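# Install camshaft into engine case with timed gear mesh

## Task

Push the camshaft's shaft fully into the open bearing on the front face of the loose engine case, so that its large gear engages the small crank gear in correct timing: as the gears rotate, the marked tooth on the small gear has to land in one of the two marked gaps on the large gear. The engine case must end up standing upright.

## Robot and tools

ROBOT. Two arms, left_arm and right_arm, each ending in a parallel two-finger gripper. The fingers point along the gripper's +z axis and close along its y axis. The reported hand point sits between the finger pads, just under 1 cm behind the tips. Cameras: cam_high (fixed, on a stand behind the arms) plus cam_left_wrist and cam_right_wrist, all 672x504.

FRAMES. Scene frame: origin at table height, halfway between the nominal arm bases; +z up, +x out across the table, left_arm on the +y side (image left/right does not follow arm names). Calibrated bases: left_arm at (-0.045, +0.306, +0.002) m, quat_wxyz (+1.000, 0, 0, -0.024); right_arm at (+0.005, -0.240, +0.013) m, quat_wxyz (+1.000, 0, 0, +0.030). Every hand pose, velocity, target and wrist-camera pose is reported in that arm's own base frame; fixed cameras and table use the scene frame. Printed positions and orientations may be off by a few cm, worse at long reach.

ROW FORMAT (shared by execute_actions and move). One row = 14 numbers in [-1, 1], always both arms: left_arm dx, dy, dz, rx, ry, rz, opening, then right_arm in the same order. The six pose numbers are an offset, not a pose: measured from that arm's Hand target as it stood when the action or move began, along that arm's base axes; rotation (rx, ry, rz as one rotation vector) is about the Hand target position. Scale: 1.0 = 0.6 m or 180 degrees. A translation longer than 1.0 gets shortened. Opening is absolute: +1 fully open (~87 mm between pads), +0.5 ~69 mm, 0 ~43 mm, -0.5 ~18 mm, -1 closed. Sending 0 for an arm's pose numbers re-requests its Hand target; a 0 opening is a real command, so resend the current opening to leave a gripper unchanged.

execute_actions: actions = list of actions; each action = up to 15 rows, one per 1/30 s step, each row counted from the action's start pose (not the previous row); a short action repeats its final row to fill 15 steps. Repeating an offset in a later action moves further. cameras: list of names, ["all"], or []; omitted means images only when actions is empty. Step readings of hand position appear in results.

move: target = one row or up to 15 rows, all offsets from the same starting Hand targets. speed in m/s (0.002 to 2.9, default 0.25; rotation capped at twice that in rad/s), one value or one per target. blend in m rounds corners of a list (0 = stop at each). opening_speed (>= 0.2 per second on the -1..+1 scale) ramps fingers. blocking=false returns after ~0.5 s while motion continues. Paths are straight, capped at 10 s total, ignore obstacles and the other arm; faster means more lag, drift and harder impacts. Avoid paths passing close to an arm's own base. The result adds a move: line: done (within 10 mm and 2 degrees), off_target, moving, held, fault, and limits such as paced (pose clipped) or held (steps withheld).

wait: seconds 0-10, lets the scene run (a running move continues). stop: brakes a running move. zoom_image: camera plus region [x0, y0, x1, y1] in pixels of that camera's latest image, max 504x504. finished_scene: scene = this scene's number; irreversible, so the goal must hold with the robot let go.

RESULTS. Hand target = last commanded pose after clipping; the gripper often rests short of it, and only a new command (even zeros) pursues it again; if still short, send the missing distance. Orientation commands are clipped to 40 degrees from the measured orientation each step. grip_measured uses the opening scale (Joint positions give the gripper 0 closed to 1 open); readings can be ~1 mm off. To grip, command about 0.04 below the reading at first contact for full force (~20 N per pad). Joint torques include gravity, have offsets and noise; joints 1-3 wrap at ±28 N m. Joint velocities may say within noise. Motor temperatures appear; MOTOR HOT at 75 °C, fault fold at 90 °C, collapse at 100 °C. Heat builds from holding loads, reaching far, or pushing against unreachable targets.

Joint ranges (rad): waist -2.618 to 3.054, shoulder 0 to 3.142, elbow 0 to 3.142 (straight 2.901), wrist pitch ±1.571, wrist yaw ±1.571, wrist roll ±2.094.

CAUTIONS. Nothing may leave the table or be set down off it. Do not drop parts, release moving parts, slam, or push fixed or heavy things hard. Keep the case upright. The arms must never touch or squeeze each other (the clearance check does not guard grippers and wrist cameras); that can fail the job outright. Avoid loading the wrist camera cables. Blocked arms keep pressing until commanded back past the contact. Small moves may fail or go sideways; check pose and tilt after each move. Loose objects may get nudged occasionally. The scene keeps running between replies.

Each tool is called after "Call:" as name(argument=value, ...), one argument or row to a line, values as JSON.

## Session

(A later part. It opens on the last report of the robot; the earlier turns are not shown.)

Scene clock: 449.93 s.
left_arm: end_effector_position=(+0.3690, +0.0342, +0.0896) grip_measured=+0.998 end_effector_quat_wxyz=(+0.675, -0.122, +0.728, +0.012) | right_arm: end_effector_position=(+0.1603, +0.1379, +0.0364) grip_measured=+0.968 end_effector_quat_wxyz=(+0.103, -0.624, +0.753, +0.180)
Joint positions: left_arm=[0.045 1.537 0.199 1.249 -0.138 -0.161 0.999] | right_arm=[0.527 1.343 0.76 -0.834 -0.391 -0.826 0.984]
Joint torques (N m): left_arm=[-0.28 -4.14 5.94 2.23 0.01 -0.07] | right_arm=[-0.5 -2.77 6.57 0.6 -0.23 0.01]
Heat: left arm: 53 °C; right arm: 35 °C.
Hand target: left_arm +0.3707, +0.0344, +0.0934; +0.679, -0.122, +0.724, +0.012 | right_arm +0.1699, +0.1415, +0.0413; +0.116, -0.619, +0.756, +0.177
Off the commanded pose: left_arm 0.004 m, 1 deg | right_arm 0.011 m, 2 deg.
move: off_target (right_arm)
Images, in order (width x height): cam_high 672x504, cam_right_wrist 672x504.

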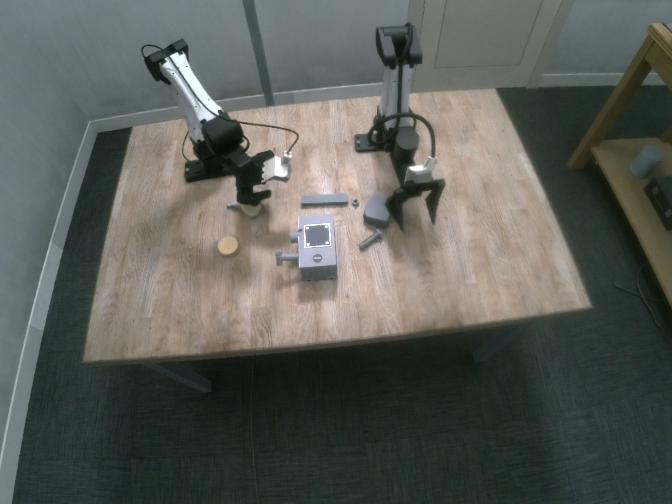

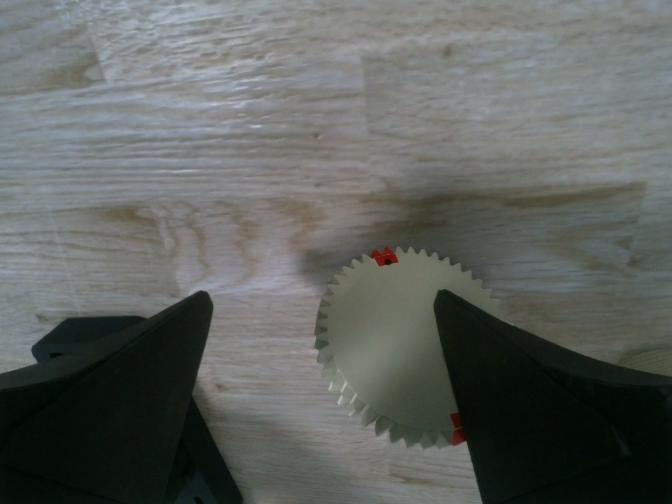

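Call:
move(
  target=[0,0,0,0,0,0,1,0.007,-0.02,0.11,0,0,0,1],
  speed=0.15,
  cameras=["cam_right_wrist","cam_high"],
)

Call:
zoom_image(
  camera="cam_high",
  region=[200, 120, 320, 240],
)

Scene clock: 470.30 s.
left_arm: end_effector_position=(+0.3690, +0.0342, +0.0896) grip_measured=+0.998 end_effector_quat_wxyz=(+0.675, -0.122, +0.728, +0.012) | right_arm: end_effector_position=(+0.1698, +0.1281, +0.0983) grip_measured=+0.968 end_effector_quat_wxyz=(+0.102, -0.618, +0.759, +0.177)
Joint positions: left_arm=[0.045 1.537 0.199 1.249 -0.138 -0.161 0.999] | right_arm=[0.47 1.309 0.988 -1.117 -0.391 -0.871 0.984]
Joint torques (N m): left_arm=[-0.28 -4.14 5.96 2.23 0.01 -0.07] | right_arm=[-0.51 -4.3 6.89 0.36 -0.34 -0.12]
Heat: left arm: 53 °C; right arm: 37 °C.
Hand target: left_arm +0.3707, +0.0344, +0.0934; +0.679, -0.122, +0.724, +0.012 | right_arm +0.1742, +0.1296, +0.1074; +0.116, -0.619, +0.756, +0.177
Off the commanded pose: left_arm 0.004 m, 1 deg | right_arm 0.010 m, 2 deg.
move: done
Images, in order (width x height): cam_high 672x504, cam_right_wrist 672x504.

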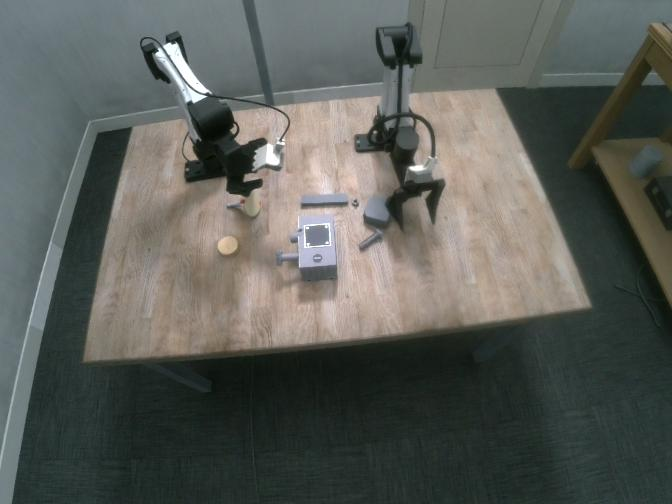

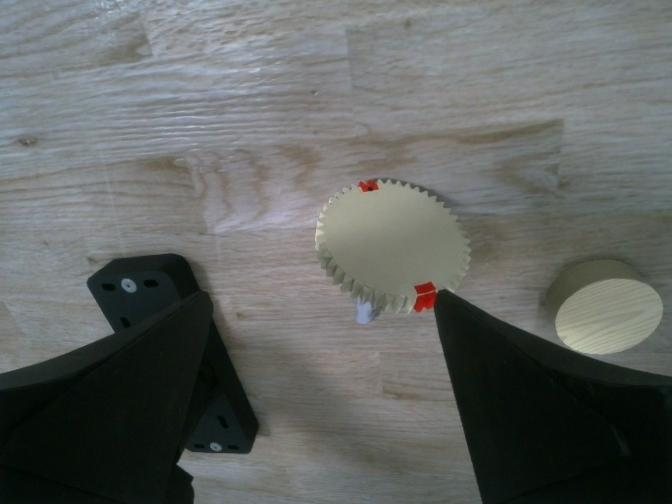

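Scaled by 4.200 from the camera's 672x504 image, which has a finer 960x720 frame.

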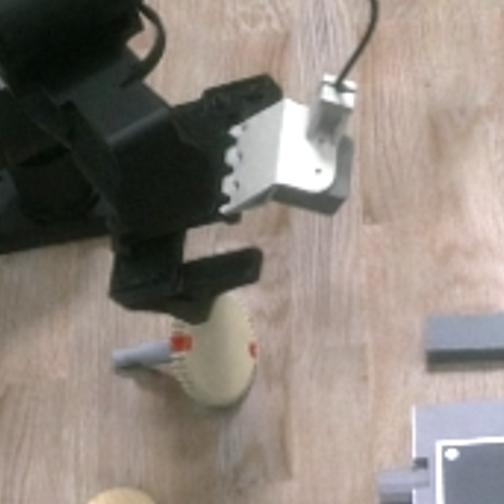

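Call:
zoom_image(
  camera="cam_right_wrist",
  region=[300, 170, 490, 330],
)

Scaled by 2.653 from the camera's 672x504 image, which has a finer 960x720 frame.

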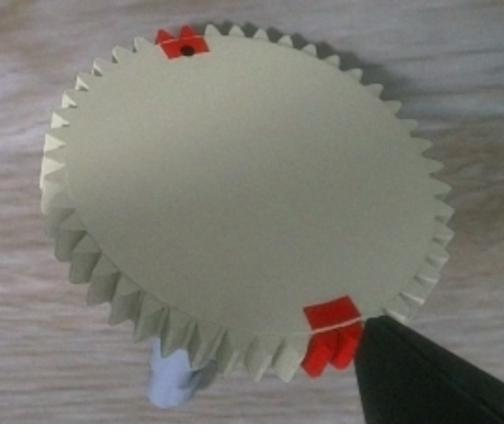

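Call:
move(
  target=[0,0,0,0,0,0,1,0.052,-0.063,0.01,0.0503,0.0583,-0.0227,1],
  speed=0.15,
  cameras=["cam_right_wrist","cam_high"],
)

Call:
zoom_image(
  camera="cam_right_wrist",
  region=[210, 170, 450, 350],
)

Scene clock: 553.70 s.
left_arm: end_effector_position=(+0.3690, +0.0342, +0.0896) grip_measured=+0.998 end_effector_quat_wxyz=(+0.675, -0.122, +0.728, +0.012) | right_arm: end_effector_position=(+0.2008, +0.0903, +0.1076) grip_measured=+0.968 end_effector_quat_wxyz=(+0.093, -0.562, +0.772, +0.284)
Joint positions: left_arm=[0.045 1.537 0.199 1.249 -0.138 -0.161 0.999] | right_arm=[0.117 1.524 1.153 -1.334 -0.594 -1.182 0.984]
Joint torques (N m): left_arm=[-0.28 -4.12 5.96 2.22 0.01 -0.07] | right_arm=[-0.35 -4.08 6.58 -0.1 -0.55 -0.11]
Heat: left arm: 53 °C; right arm: 39 °C.
Hand target: left_arm +0.3707, +0.0344, +0.0934; +0.679, -0.122, +0.724, +0.012 | right_arm +0.2054, +0.0918, +0.1133; +0.101, -0.562, +0.769, +0.287
Off the commanded pose: left_arm 0.004 m, 1 deg | right_arm 0.008 m, 1 deg.
move: done
Images, in order (width x height): cam_high 672x504, cam_right_wrist 672x504.

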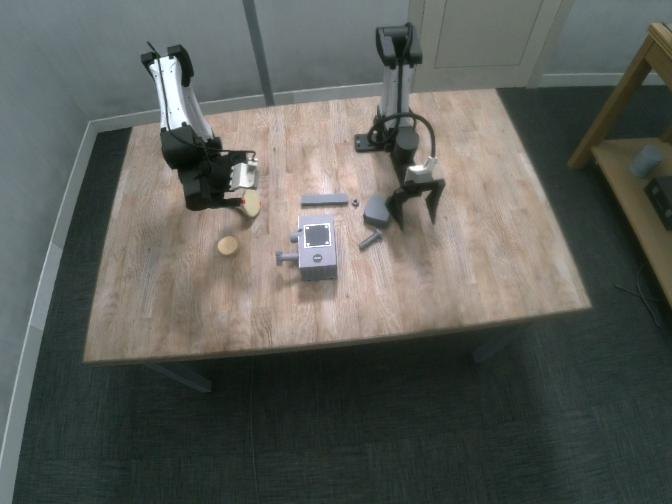

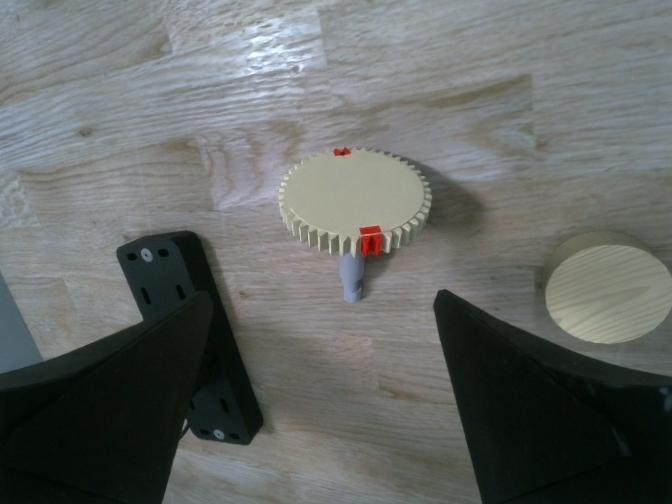

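Scaled by 2.100 from the camera's 672x504 image, which has a finer 960x720 frame.

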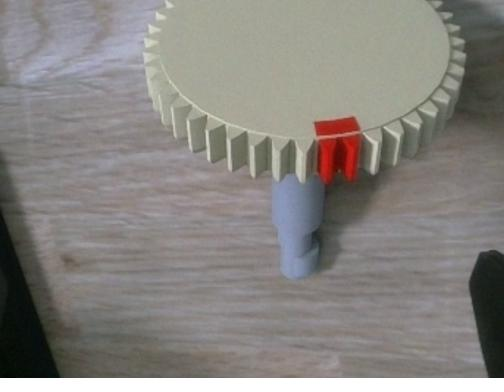

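Call:
move(
  target=[0,0,0,0,0,0,1,0.006,0.042,-0.075,0,0,0,1],
  speed=0.12,
  cameras=["cam_right_wrist","cam_high"],
)

Call:
zoom_image(
  camera="cam_right_wrist",
  region=[180, 180, 480, 405],
)

Scene clock: 564.97 s.
left_arm: end_effector_position=(+0.3690, +0.0342, +0.0896) grip_measured=+0.998 end_effector_quat_wxyz=(+0.675, -0.122, +0.728, +0.012) | right_arm: end_effector_position=(+0.2095, +0.1132, +0.0713) grip_measured=+0.968 end_effector_quat_wxyz=(+0.098, -0.562, +0.771, +0.282)
Joint positions: left_arm=[0.045 1.537 0.199 1.249 -0.138 -0.161 0.999] | right_arm=[0.2 1.572 1.056 -1.121 -0.604 -1.081 0.984]
Joint torques (N m): left_arm=[-0.28 -4.14 5.96 2.23 0.01 -0.07] | right_arm=[0.83 -4.71 3.6 0.32 -0.54 -0.06]
Heat: left arm: 53 °C; right arm: 39 °C.
Hand target: left_arm +0.3707, +0.0344, +0.0934; +0.679, -0.122, +0.724, +0.012 | right_arm +0.2088, +0.1170, +0.0683; +0.101, -0.562, +0.769, +0.288
Off the commanded pose: left_arm 0.004 m, 1 deg | right_arm 0.005 m, 1 deg.
move: done
Images, in order (width x height): cam_high 672x504, cam_right_wrist 672x504.

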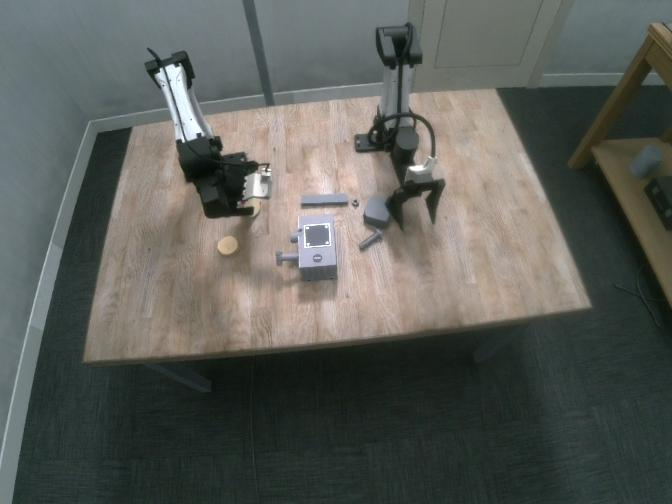

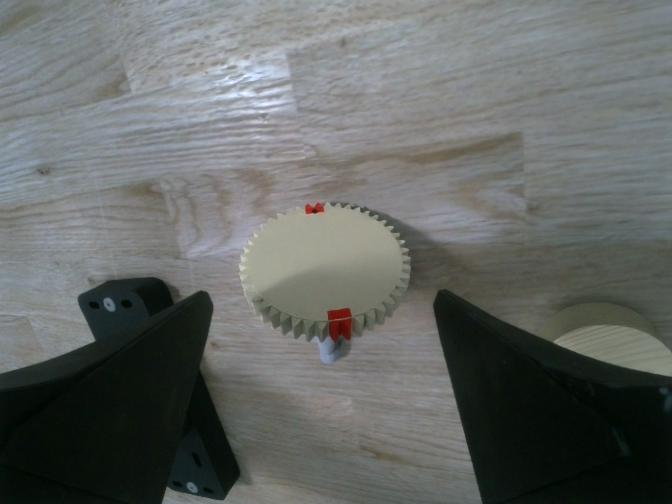

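Scaled by 1.680 from the camera's 672x504 image, which has a finer 960x720 frame.

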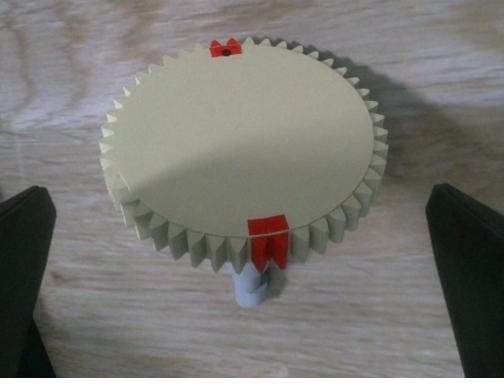

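Call:
move(
  target=[0,0,0,0,0,0,1,-0.0127,0.026,-0.053,0,0,0,1],
  speed=0.08,
  cameras=["cam_right_wrist","cam_high"],
)

Call:
zoom_image(
  camera="cam_right_wrist",
  region=[180, 200, 480, 425],
)

Scene clock: 574.47 s.
left_arm: end_effector_position=(+0.3690, +0.0342, +0.0896) grip_measured=+0.998 end_effector_quat_wxyz=(+0.675, -0.122, +0.728, +0.012) | right_arm: end_effector_position=(+0.2024, +0.1290, +0.0396) grip_measured=+0.968 end_effector_quat_wxyz=(+0.099, -0.562, +0.771, +0.282)
Joint positions: left_arm=[0.045 1.537 0.199 1.249 -0.138 -0.161 0.999] | right_arm=[0.266 1.588 0.94 -0.941 -0.607 -1 0.984]
Joint torques (N m): left_arm=[-0.28 -4.14 5.96 2.23 0.01 -0.08] | right_arm=[0.81 -4.62 3.52 0.38 -0.53 -0.05]
Heat: left arm: 53 °C; right arm: 38 °C.
Hand target: left_arm +0.3707, +0.0344, +0.0934; +0.679, -0.122, +0.724, +0.012 | right_arm +0.2013, +0.1325, +0.0365; +0.101, -0.562, +0.769, +0.287
Off the commanded pose: left_arm 0.004 m, 1 deg | right_arm 0.005 m, 1 deg.
move: done
Images, in order (width x height): cam_high 672x504, cam_right_wrist 672x504.

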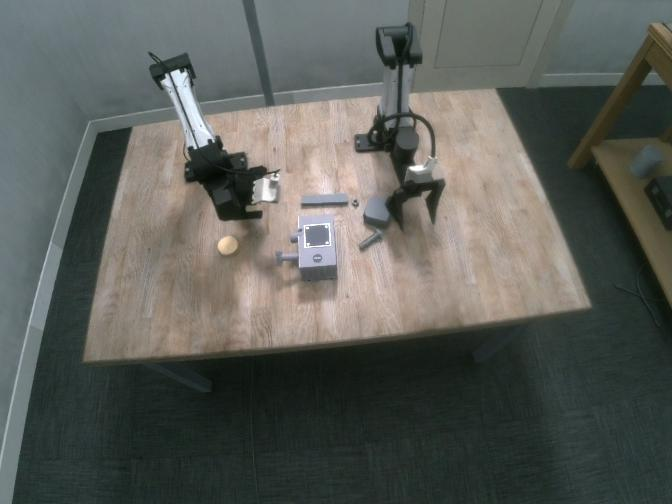

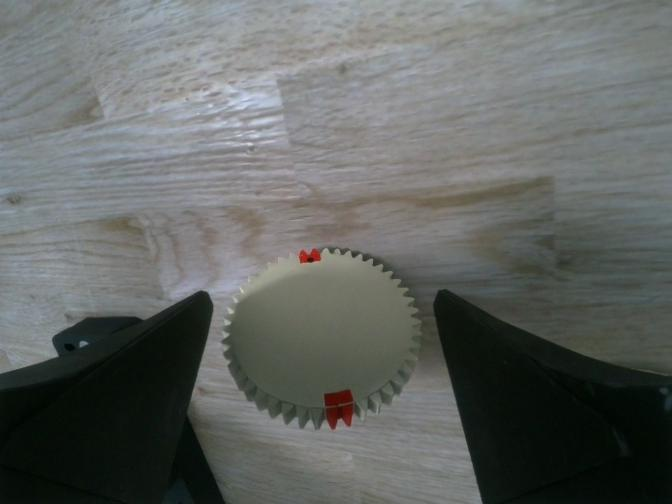

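Scaled by 1.680 from the camera's 672x504 image, which has a finer 960x720 frame.

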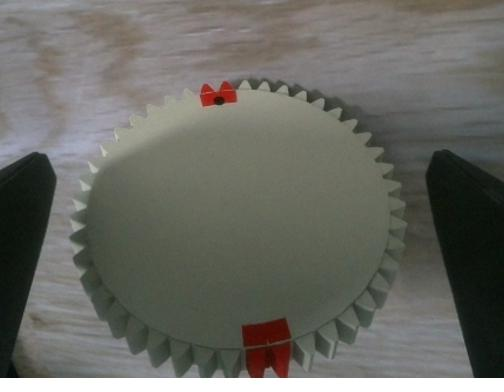

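Call:
move(
  target=[
    [0,0,0,0,0,0,1,-0.004,-0.005,-0.002,0,0,0,1],
    [0,0,0,0,0,0,1,-0.004,-0.005,-0.002,0,0,0,0.6],
  ],
  speed=0.06,
  opening_speed=0.4,
  cameras=["cam_right_wrist"],
)

Call:
zoom_image(
  camera="cam_right_wrist",
  region=[180, 200, 480, 425],
)

Scene clock: 583.23 s.
left_arm: end_effector_position=(+0.3690, +0.0342, +0.0896) grip_measured=+0.998 end_effector_quat_wxyz=(+0.675, -0.122, +0.728, +0.012) | right_arm: end_effector_position=(+0.1985, +0.1280, +0.0368) grip_measured=+0.600 end_effector_quat_wxyz=(+0.094, -0.561, +0.772, +0.284)
Joint positions: left_arm=[0.045 1.537 0.199 1.249 -0.138 -0.161 0.999] | right_arm=[0.266 1.588 0.926 -0.939 -0.607 -1 0.8]
Joint torques (N m): left_arm=[-0.27 -4.12 5.94 2.23 0.01 -0.07] | right_arm=[0.01 -5.26 3.48 0.35 -0.53 -0.12]
Heat: left arm: 53 °C; right arm: 38 °C.
Hand target: left_arm +0.3707, +0.0344, +0.0934; +0.679, -0.122, +0.724, +0.012 | right_arm +0.1989, +0.1296, +0.0353; +0.101, -0.562, +0.769, +0.287
Off the commanded pose: left_arm 0.004 m, 1 deg | right_arm 0.002 m, 1 deg.
move: done
Images, in order (width x height): cam_right_wrist 672x504.

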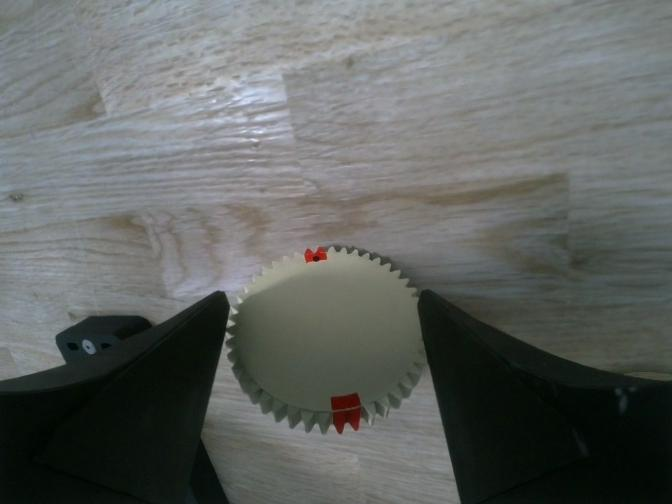

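Scaled by 1.680 from the camera's 672x504 image, which has a finer 960x720 frame.

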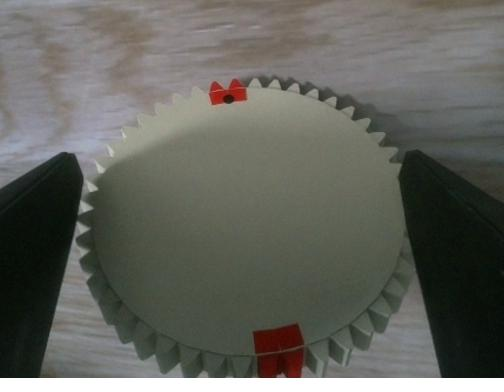

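Call:
move(
  target=[0,0,0,0,0,0,1,0,0,0,0,0,0,0.46],
  opening_speed=0.25,
  cameras=["cam_right_wrist","cam_high"],
)

Call:
zoom_image(
  camera="cam_right_wrist",
  region=[180, 200, 480, 425],
)

Scene clock: 590.37 s.
left_arm: end_effector_position=(+0.3690, +0.0342, +0.0896) grip_measured=+0.998 end_effector_quat_wxyz=(+0.675, -0.122, +0.728, +0.012) | right_arm: end_effector_position=(+0.1988, +0.1281, +0.0368) grip_measured=+0.460 end_effector_quat_wxyz=(+0.095, -0.561, +0.772, +0.284)
Joint positions: left_arm=[0.045 1.537 0.199 1.249 -0.138 -0.161 0.999] | right_arm=[0.266 1.588 0.926 -0.937 -0.607 -1 0.73]
Joint torques (N m): left_arm=[-0.28 -4.14 5.96 2.23 0.01 -0.07] | right_arm=[0.01 -5.26 3.47 0.35 -0.53 -0.12]
Heat: left arm: 54 °C; right arm: 37 °C.
Hand target: left_arm +0.3707, +0.0344, +0.0934; +0.679, -0.122, +0.724, +0.012 | right_arm +0.1989, +0.1296, +0.0353; +0.101, -0.562, +0.769, +0.288
Off the commanded pose: left_arm 0.004 m, 1 deg | right_arm 0.002 m, 1 deg.
move: done
Images, in order (width x height): cam_high 672x504, cam_right_wrist 672x504.

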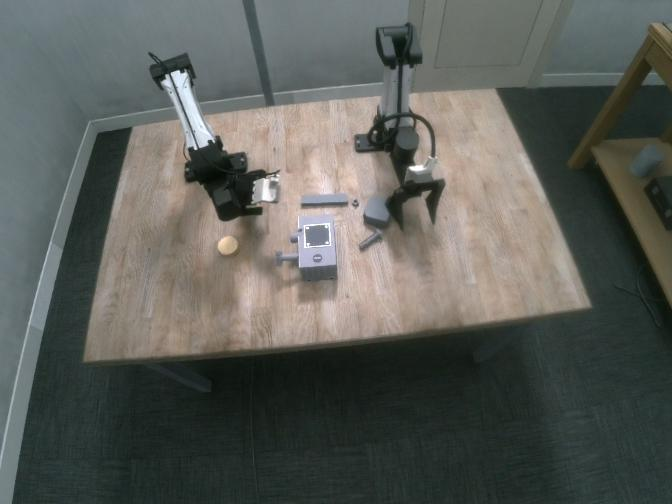

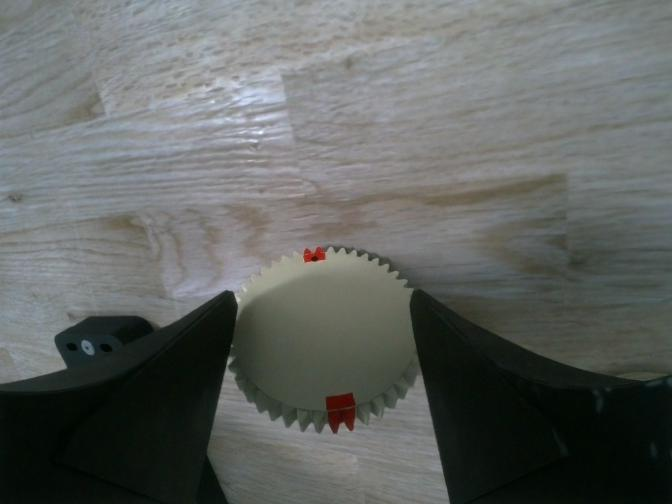

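Scaled by 1.680 from the camera's 672x504 image, which has a finer 960x720 frame.

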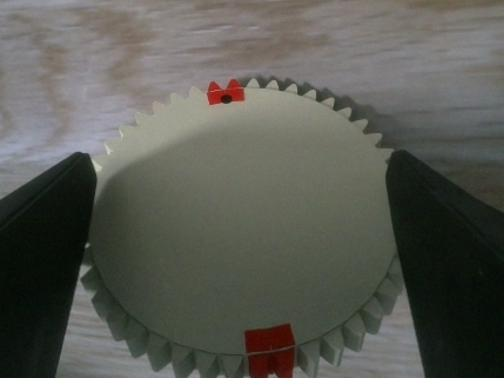

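Call:
move(
  target=[0,0,0,0,0,0,1,0,0,0,0,0,0,0.36],
  opening_speed=0.2,
  cameras=["cam_right_wrist","cam_high"],
)

Call:
zoom_image(
  camera="cam_right_wrist",
  region=[180, 200, 480, 425],
)

Call:
zoom_image(
  camera="cam_high",
  region=[200, 140, 300, 240],
)

Scene clock: 599.20 s.
left_arm: end_effector_position=(+0.3690, +0.0342, +0.0896) grip_measured=+0.998 end_effector_quat_wxyz=(+0.675, -0.122, +0.728, +0.012) | right_arm: end_effector_position=(+0.1993, +0.1282, +0.0367) grip_measured=+0.360 end_effector_quat_wxyz=(+0.095, -0.561, +0.772, +0.284)
Joint positions: left_arm=[0.045 1.537 0.199 1.249 -0.138 -0.161 0.999] | right_arm=[0.266 1.588 0.926 -0.935 -0.607 -1 0.68]
Joint torques (N m): left_arm=[-0.28 -4.12 5.96 2.22 0.01 -0.07] | right_arm=[0.02 -5.29 3.51 0.33 -0.52 -0.11]
Heat: left arm: 54 °C; right arm: 37 °C.
Hand target: left_arm +0.3707, +0.0344, +0.0934; +0.679, -0.122, +0.724, +0.012 | right_arm +0.1989, +0.1295, +0.0353; +0.101, -0.562, +0.769, +0.287
Off the commanded pose: left_arm 0.004 m, 1 deg | right_arm 0.002 m, 1 deg.
move: done
Images, in order (width x height): cam_high 672x504, cam_right_wrist 672x504.

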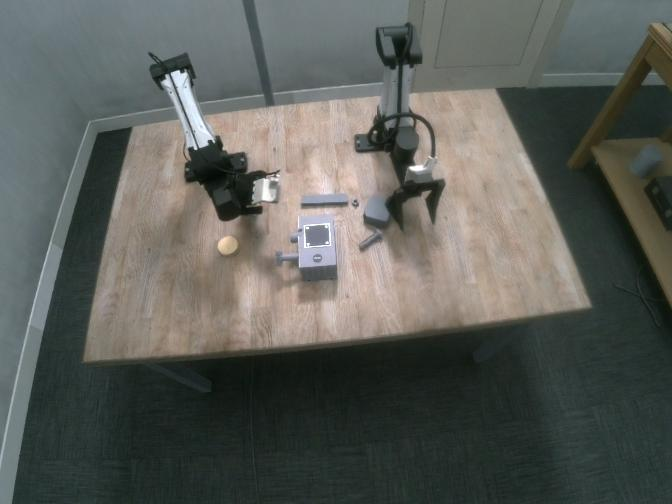

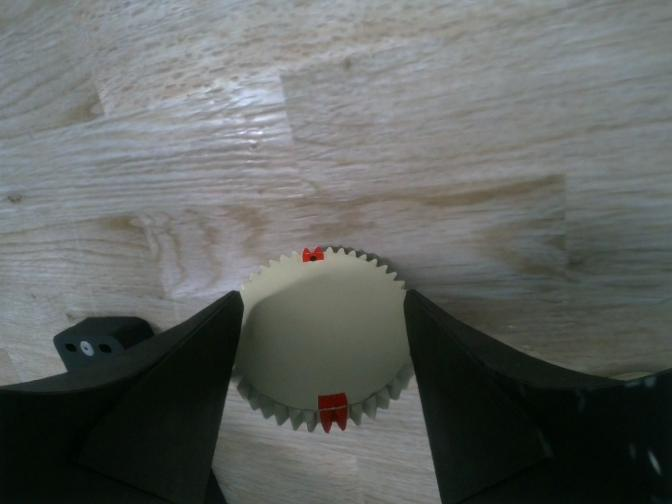

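Scaled by 1.680 from the camera's 672x504 image, which has a finer 960x720 frame.

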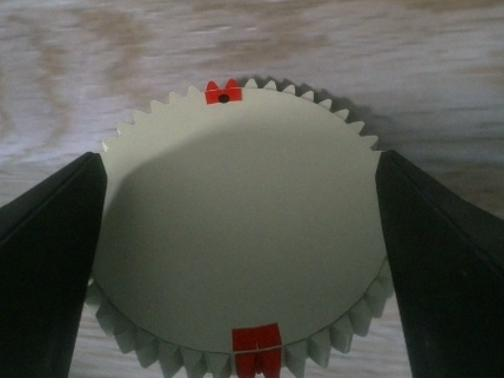

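Scaled by 5.040 from the camera's 672x504 image, which has a finer 960x720 frame.

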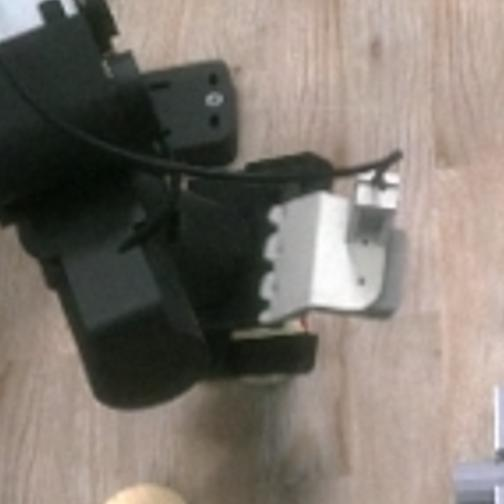

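Call:
move(
  target=[
    [0,0,0,0,0,0,1,0,0,0,0,0,0,1],
    [0,0,0,0,0,0,1,-0.005,-0.0195,-0.002,0,0,0,1],
    [0,0,0,0,0,0,1,-0.005,-0.0195,-0.002,0,0,0,0.5],
  ],
  speed=0.06,
  opening_speed=0.5,
  cameras=["cam_right_wrist","cam_high"],
)

Call:
zoom_image(
  camera="cam_right_wrist",
  region=[180, 200, 480, 425],
)

Call:
zoom_image(
  camera="cam_high",
  region=[200, 140, 300, 240],
)

Scene clock: 619.80 s.
left_arm: end_effector_position=(+0.3690, +0.0342, +0.0896) grip_measured=+0.998 end_effector_quat_wxyz=(+0.675, -0.122, +0.728, +0.012) | right_arm: end_effector_position=(+0.1960, +0.1194, +0.0339) grip_measured=+0.500 end_effector_quat_wxyz=(+0.095, -0.561, +0.770, +0.289)
Joint positions: left_arm=[0.045 1.537 0.199 1.249 -0.138 -0.161 0.999] | right_arm=[0.229 1.588 0.91 -0.952 -0.616 -1.049 0.75]
Joint torques (N m): left_arm=[-0.28 -4.12 5.96 2.23 0.01 -0.07] | right_arm=[-0.49 -6.19 3.45 0.2 -0.41 -0.16]
Heat: left arm: 54 °C; right arm: 36 °C.
Hand target: left_arm +0.3707, +0.0344, +0.0934; +0.679, -0.122, +0.724, +0.012 | right_arm +0.1959, +0.1178, +0.0341; +0.101, -0.562, +0.769, +0.287
Off the commanded pose: left_arm 0.004 m, 1 deg | right_arm 0.002 m, 1 deg.
move: done
Images, in order (width x height): cam_high 672x504, cam_right_wrist 672x504.

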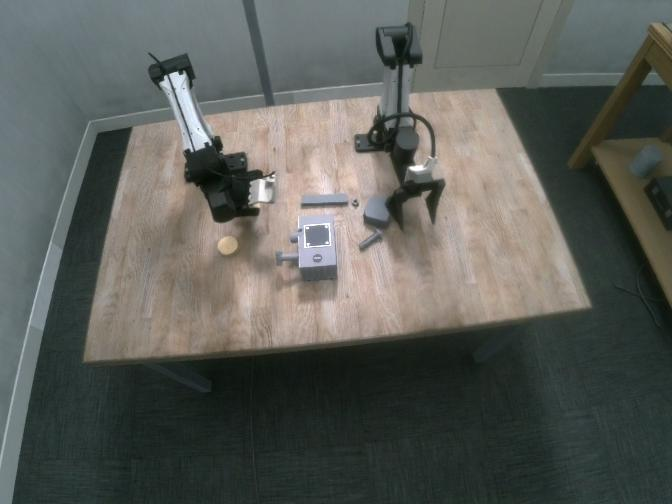

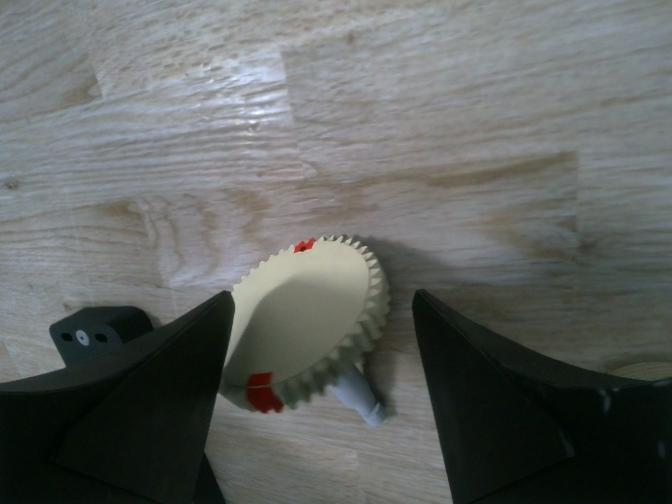

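Scaled by 1.680 from the camera's 672x504 image, which has a finer 960x720 frame.

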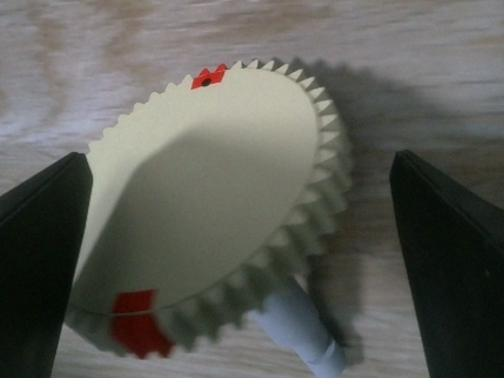

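Scaled by 5.040 from the camera's 672x504 image, which has a finer 960x720 frame.

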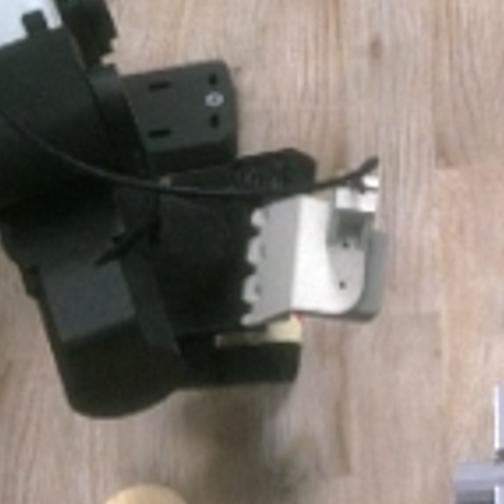

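Call:
move(
  target=[
    [0,0,0,0,0,0,1,0.006,0.013,0.008,0,0,0,0.5],
    [0,0,0,0,0,0,1,0.026,-0.052,0.103,0,0,0,1],
  ],
  speed=0.15,
  cameras=["cam_right_wrist","cam_high"],
)

Call:
zoom_image(
  camera="cam_right_wrist",
  region=[240, 130, 480, 310],
)

Scene clock: 635.63 s.
left_arm: end_effector_position=(+0.3690, +0.0342, +0.0896) grip_measured=+0.998 end_effector_quat_wxyz=(+0.675, -0.122, +0.728, +0.012) | right_arm: end_effector_position=(+0.2062, +0.0883, +0.0884) grip_measured=+0.968 end_effector_quat_wxyz=(+0.091, -0.558, +0.770, +0.295)
Joint positions: left_arm=[0.045 1.537 0.199 1.249 -0.138 -0.161 0.999] | right_arm=[0.096 1.576 1.119 -1.278 -0.608 -1.21 0.984]
Joint torques (N m): left_arm=[-0.28 -4.12 5.96 2.23 0.01 -0.07] | right_arm=[-0.46 -5.97 6.41 -0.17 -0.35 -0.15]
Heat: left arm: 54 °C; right arm: 36 °C.
Hand target: left_arm +0.3707, +0.0344, +0.0934; +0.679, -0.122, +0.724, +0.012 | right_arm +0.2116, +0.0866, +0.0960; +0.101, -0.562, +0.769, +0.287
Off the commanded pose: left_arm 0.004 m, 1 deg | right_arm 0.009 m, 2 deg.
move: done
Images, in order (width x height): cam_high 672x504, cam_right_wrist 672x504.

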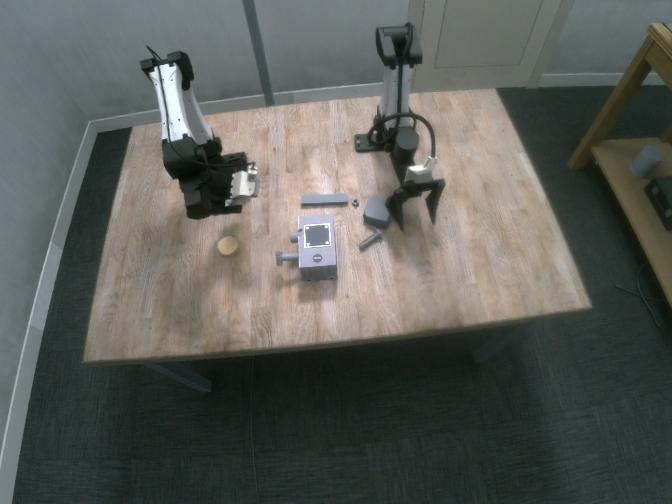

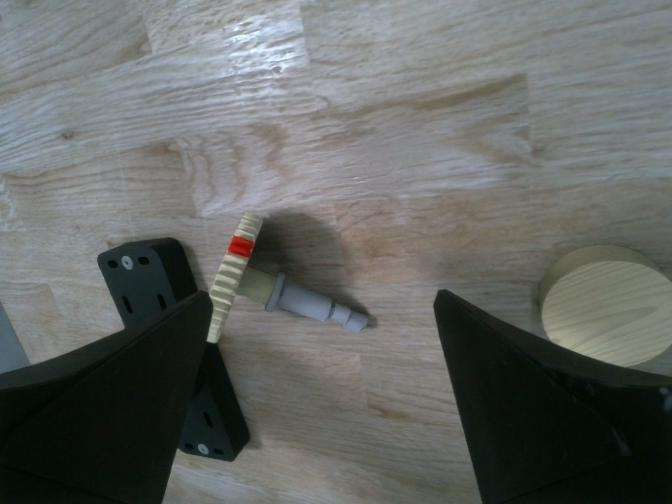

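Scaled by 2.100 from the camera's 672x504 image, which has a finer 960x720 frame.

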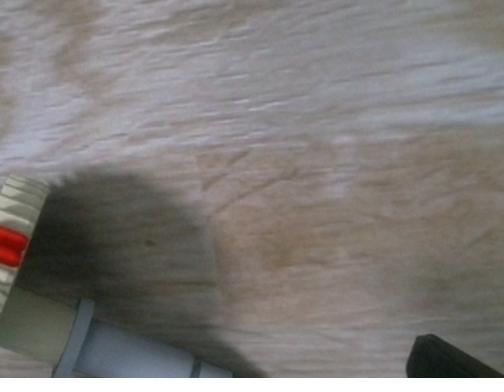

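Call:
move(
  target=[0,0,0,0,0,0,1,-0.094,-0.033,0.015,-0.1815,0.138,-0.578,1],
  speed=0.2,
  cameras=["cam_right_wrist","cam_high"],
)

Scene clock: 686.70 s.
left_arm: end_effector_position=(+0.3690, +0.0342, +0.0896) grip_measured=+0.998 end_effector_quat_wxyz=(+0.675, -0.122, +0.728, +0.012) | right_arm: end_effector_position=(+0.1575, +0.0677, +0.1028) grip_measured=+0.968 end_effector_quat_wxyz=(-0.002, +0.306, +0.952, +0.006)
Joint positions: left_arm=[0.045 1.537 0.199 1.249 -0.138 -0.161 0.999] | right_arm=[0.213 1.278 0.981 -1.272 -0.011 0.834 0.984]
Joint torques (N m): left_arm=[-0.28 -4.12 5.94 2.22 0.01 -0.08] | right_arm=[0.88 -3.73 4.97 0.12 0.19 0.01]
Heat: left arm: 54 °C; right arm: 37 °C.
Hand target: left_arm +0.3707, +0.0344, +0.0934; +0.679, -0.122, +0.724, +0.012 | right_arm +0.1551, +0.0668, +0.1050; +0.000, +0.306, +0.952, +0.001
Off the commanded pose: left_arm 0.004 m, 1 deg | right_arm 0.003 m, 1 deg.
move: done
Images, in order (width x height): cam_high 672x504, cam_right_wrist 672x504.

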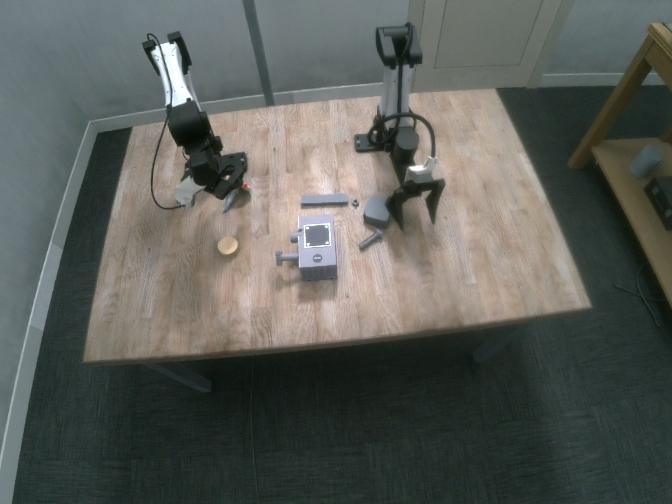

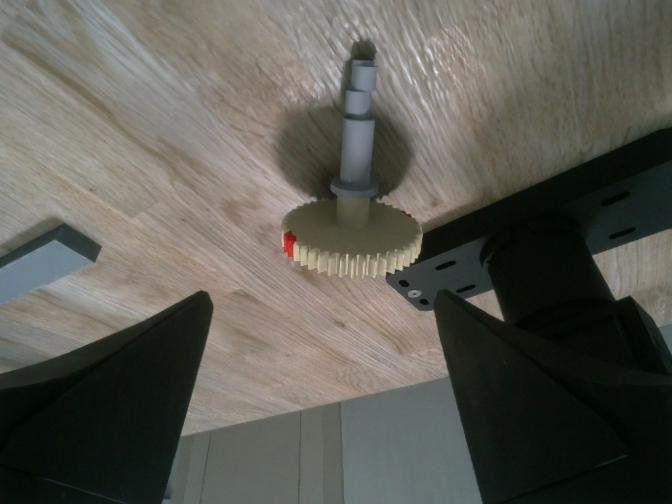

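Call:
move(
  target=[0,0,0,0,0,0,1,-0.014,-0.0195,-0.09,0,0,0,1],
  speed=0.15,
  cameras=["cam_right_wrist"],
)

Scene clock: 698.33 s.
left_arm: end_effector_position=(+0.3690, +0.0342, +0.0896) grip_measured=+0.998 end_effector_quat_wxyz=(+0.675, -0.122, +0.728, +0.012) | right_arm: end_effector_position=(+0.1447, +0.0576, +0.0531) grip_measured=+0.968 end_effector_quat_wxyz=(-0.010, +0.305, +0.952, +0.000)
Joint positions: left_arm=[0.045 1.537 0.199 1.249 -0.138 -0.161 0.999] | right_arm=[0.176 1.271 0.774 -1.091 -0.009 0.797 0.984]
Joint torques (N m): left_arm=[-0.28 -4.12 5.96 2.23 0.01 -0.07] | right_arm=[-0.49 -3.67 3.63 0.37 0.17 -0.09]
Heat: left arm: 54 °C; right arm: 37 °C.
Hand target: left_arm +0.3707, +0.0344, +0.0934; +0.679, -0.122, +0.724, +0.012 | right_arm +0.1467, +0.0551, +0.0510; +0.000, +0.306, +0.952, +0.000
Off the commanded pose: left_arm 0.004 m, 1 deg | right_arm 0.004 m, 1 deg.
move: done
Images, in order (width x height): cam_right_wrist 672x504.

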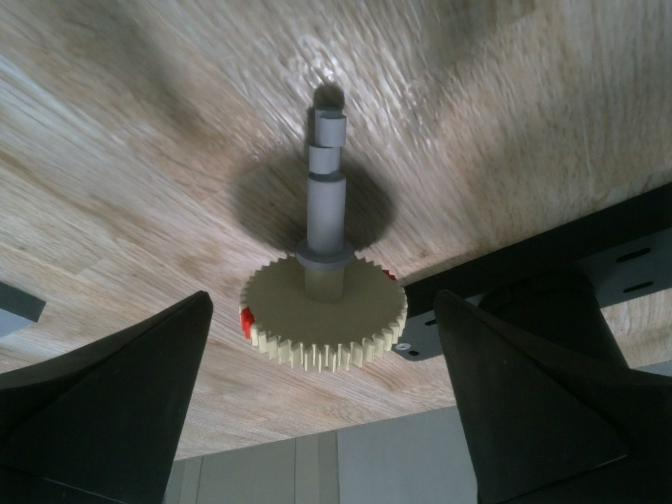

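Call:
move(
  target=[0,0,0,0,0,0,1,0,0,-0.078,0,0,0,1],
  speed=0.1,
  cameras=["cam_right_wrist","cam_high"],
)

Scene clock: 708.00 s.
left_arm: end_effector_position=(+0.3690, +0.0342, +0.0896) grip_measured=+0.998 end_effector_quat_wxyz=(+0.675, -0.122, +0.728, +0.012) | right_arm: end_effector_position=(+0.1459, +0.0578, +0.0081) grip_measured=+0.968 end_effector_quat_wxyz=(-0.003, +0.305, +0.952, +0.004)
Joint positions: left_arm=[0.045 1.537 0.199 1.249 -0.138 -0.161 0.999] | right_arm=[0.176 1.332 0.629 -0.869 -0.009 0.796 0.984]
Joint torques (N m): left_arm=[-0.28 -4.14 5.94 2.23 0.01 -0.07] | right_arm=[-0.46 -2.25 3.47 0.42 0.18 -0.1]
Heat: left arm: 54 °C; right arm: 37 °C.
Hand target: left_arm +0.3707, +0.0344, +0.0934; +0.679, -0.122, +0.724, +0.012 | right_arm +0.1467, +0.0551, +0.0042; +0.000, +0.306, +0.952, +0.000
Off the commanded pose: left_arm 0.004 m, 1 deg | right_arm 0.005 m, 1 deg.
move: done
Images, in order (width x height): cam_high 672x504, cam_right_wrist 672x504.

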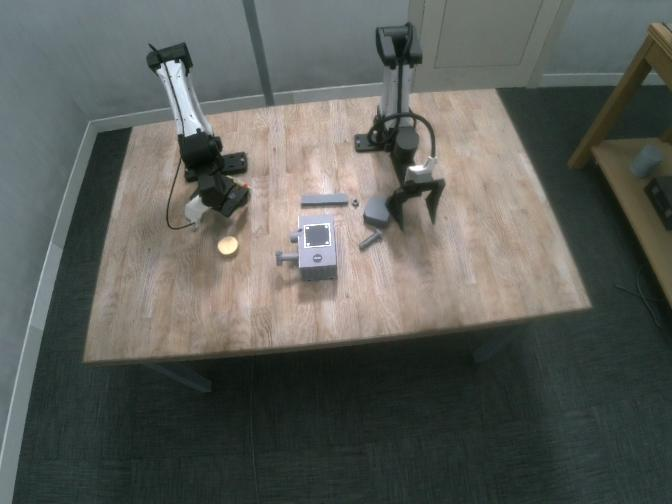

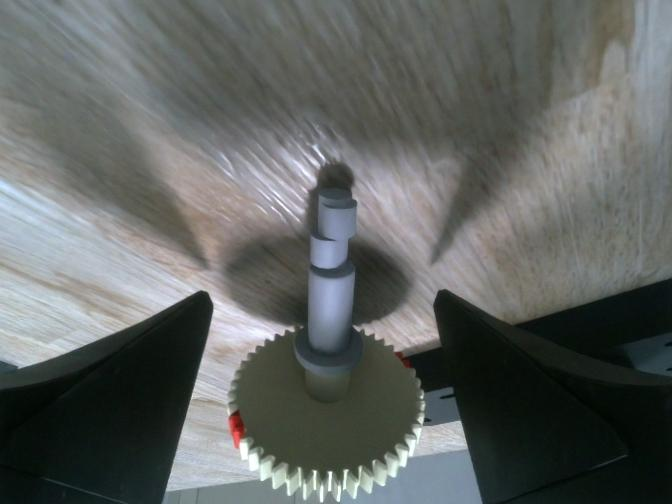

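Call:
zoom_image(
  camera="cam_right_wrist",
  region=[240, 170, 430, 410],
)

Scaled by 2.100 from the camera's 672x504 image, which has a finer 960x720 frame.

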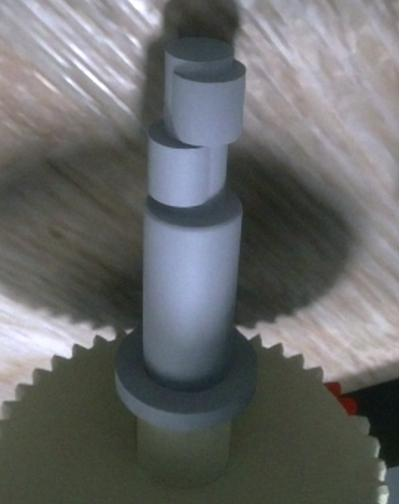

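Call:
move(
  target=[
    [0,0,0,0,0,0,1,0,0,-0.009,0,0,0,1],
    [0,0,0,0,0,0,1,0,0,-0.009,0,0,0,-0.35],
  ],
  speed=0.06,
  opening_speed=0.6,
  cameras=["cam_right_wrist","cam_high"],
)

Scene clock: 726.50 s.
left_arm: end_effector_position=(+0.3690, +0.0342, +0.0896) grip_measured=+0.998 end_effector_quat_wxyz=(+0.675, -0.122, +0.728, +0.012) | right_arm: end_effector_position=(+0.1461, +0.0579, +0.0026) grip_measured=-0.350 end_effector_quat_wxyz=(-0.003, +0.305, +0.952, +0.004)
Joint positions: left_arm=[0.045 1.537 0.199 1.249 -0.138 -0.161 0.999] | right_arm=[0.176 1.345 0.614 -0.84 -0.009 0.796 0.325]
Joint torques (N m): left_arm=[-0.28 -4.12 5.96 2.23 0.01 -0.07] | right_arm=[-0.5 -2.28 3.4 0.42 0.17 -0.1]
Motor temperatures (°C): left_arm=[23 29 33 54 26 25 24] | right_arm=[25 32 36 29 27 26 28]
Heat: left arm: 54 °C; right arm: 36 °C.
Hand target: left_arm +0.3707, +0.0344, +0.0934; +0.679, -0.122, +0.724, +0.012 | right_arm +0.1468, +0.0551, -0.0012; +0.000, +0.306, +0.952, +0.000
Off the commanded pose: left_arm 0.004 m, 1 deg | right_arm 0.005 m, 1 deg.
move: done
Images, in order (width x height): cam_high 672x504, cam_right_wrist 672x504.

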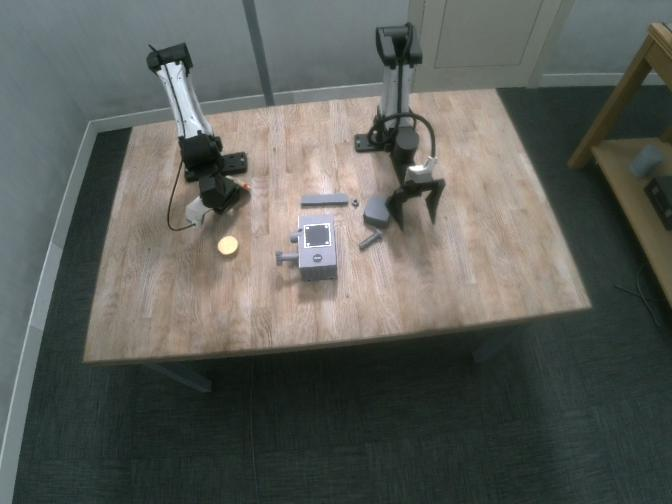

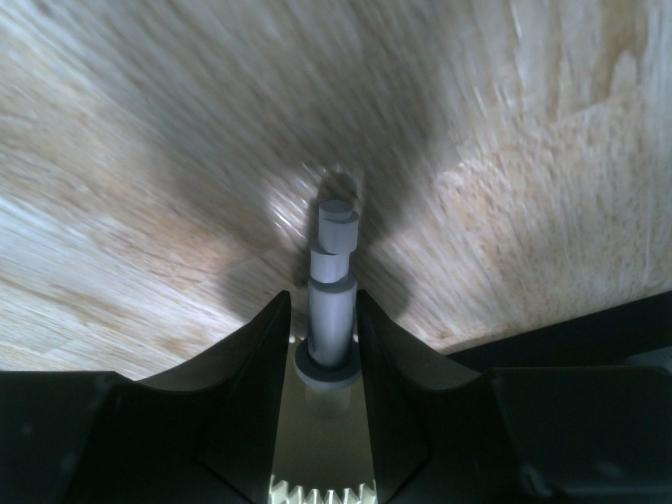

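Call:
move(
  target=[0,0,0,0,0,0,1,0,0,0,0,0,0,-0.6],
  opening_speed=0.25,
  cameras=["cam_right_wrist"],
)

Scene clock: 731.70 s.
left_arm: end_effector_position=(+0.3690, +0.0342, +0.0896) grip_measured=+0.998 end_effector_quat_wxyz=(+0.675, -0.122, +0.728, +0.012) | right_arm: end_effector_position=(+0.1467, +0.0576, +0.0025) grip_measured=-0.574 end_effector_quat_wxyz=(-0.001, +0.305, +0.952, +0.003)
Joint positions: left_arm=[0.045 1.537 0.199 1.249 -0.138 -0.161 0.999] | right_arm=[0.176 1.345 0.614 -0.838 -0.007 0.795 0.213]
Joint torques (N m): left_arm=[-0.29 -4.14 5.96 2.23 0.01 -0.07] | right_arm=[-0.49 -2.29 3.4 0.4 0.16 -0.09]
Heat: left arm: 54 °C; right arm: 36 °C.
Hand target: left_arm +0.3707, +0.0344, +0.0934; +0.679, -0.122, +0.724, +0.012 | right_arm +0.1468, +0.0551, -0.0012; +0.001, +0.306, +0.952, +0.000
Off the commanded pose: left_arm 0.004 m, 1 deg | right_arm 0.004 m, 0 deg.
move: done
Images, in order (width x height): cam_right_wrist 672x504.

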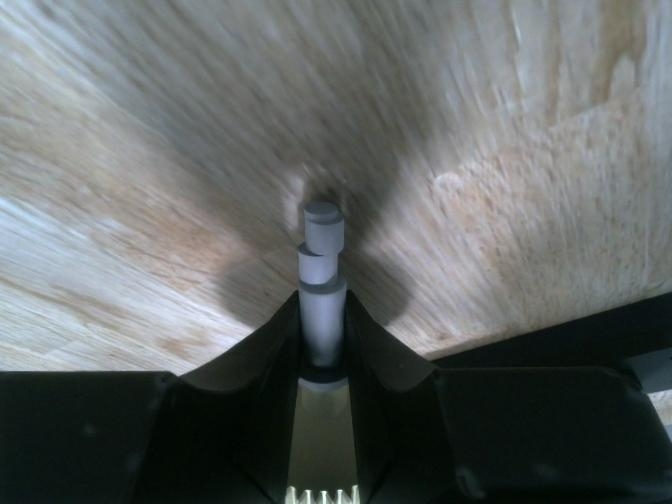

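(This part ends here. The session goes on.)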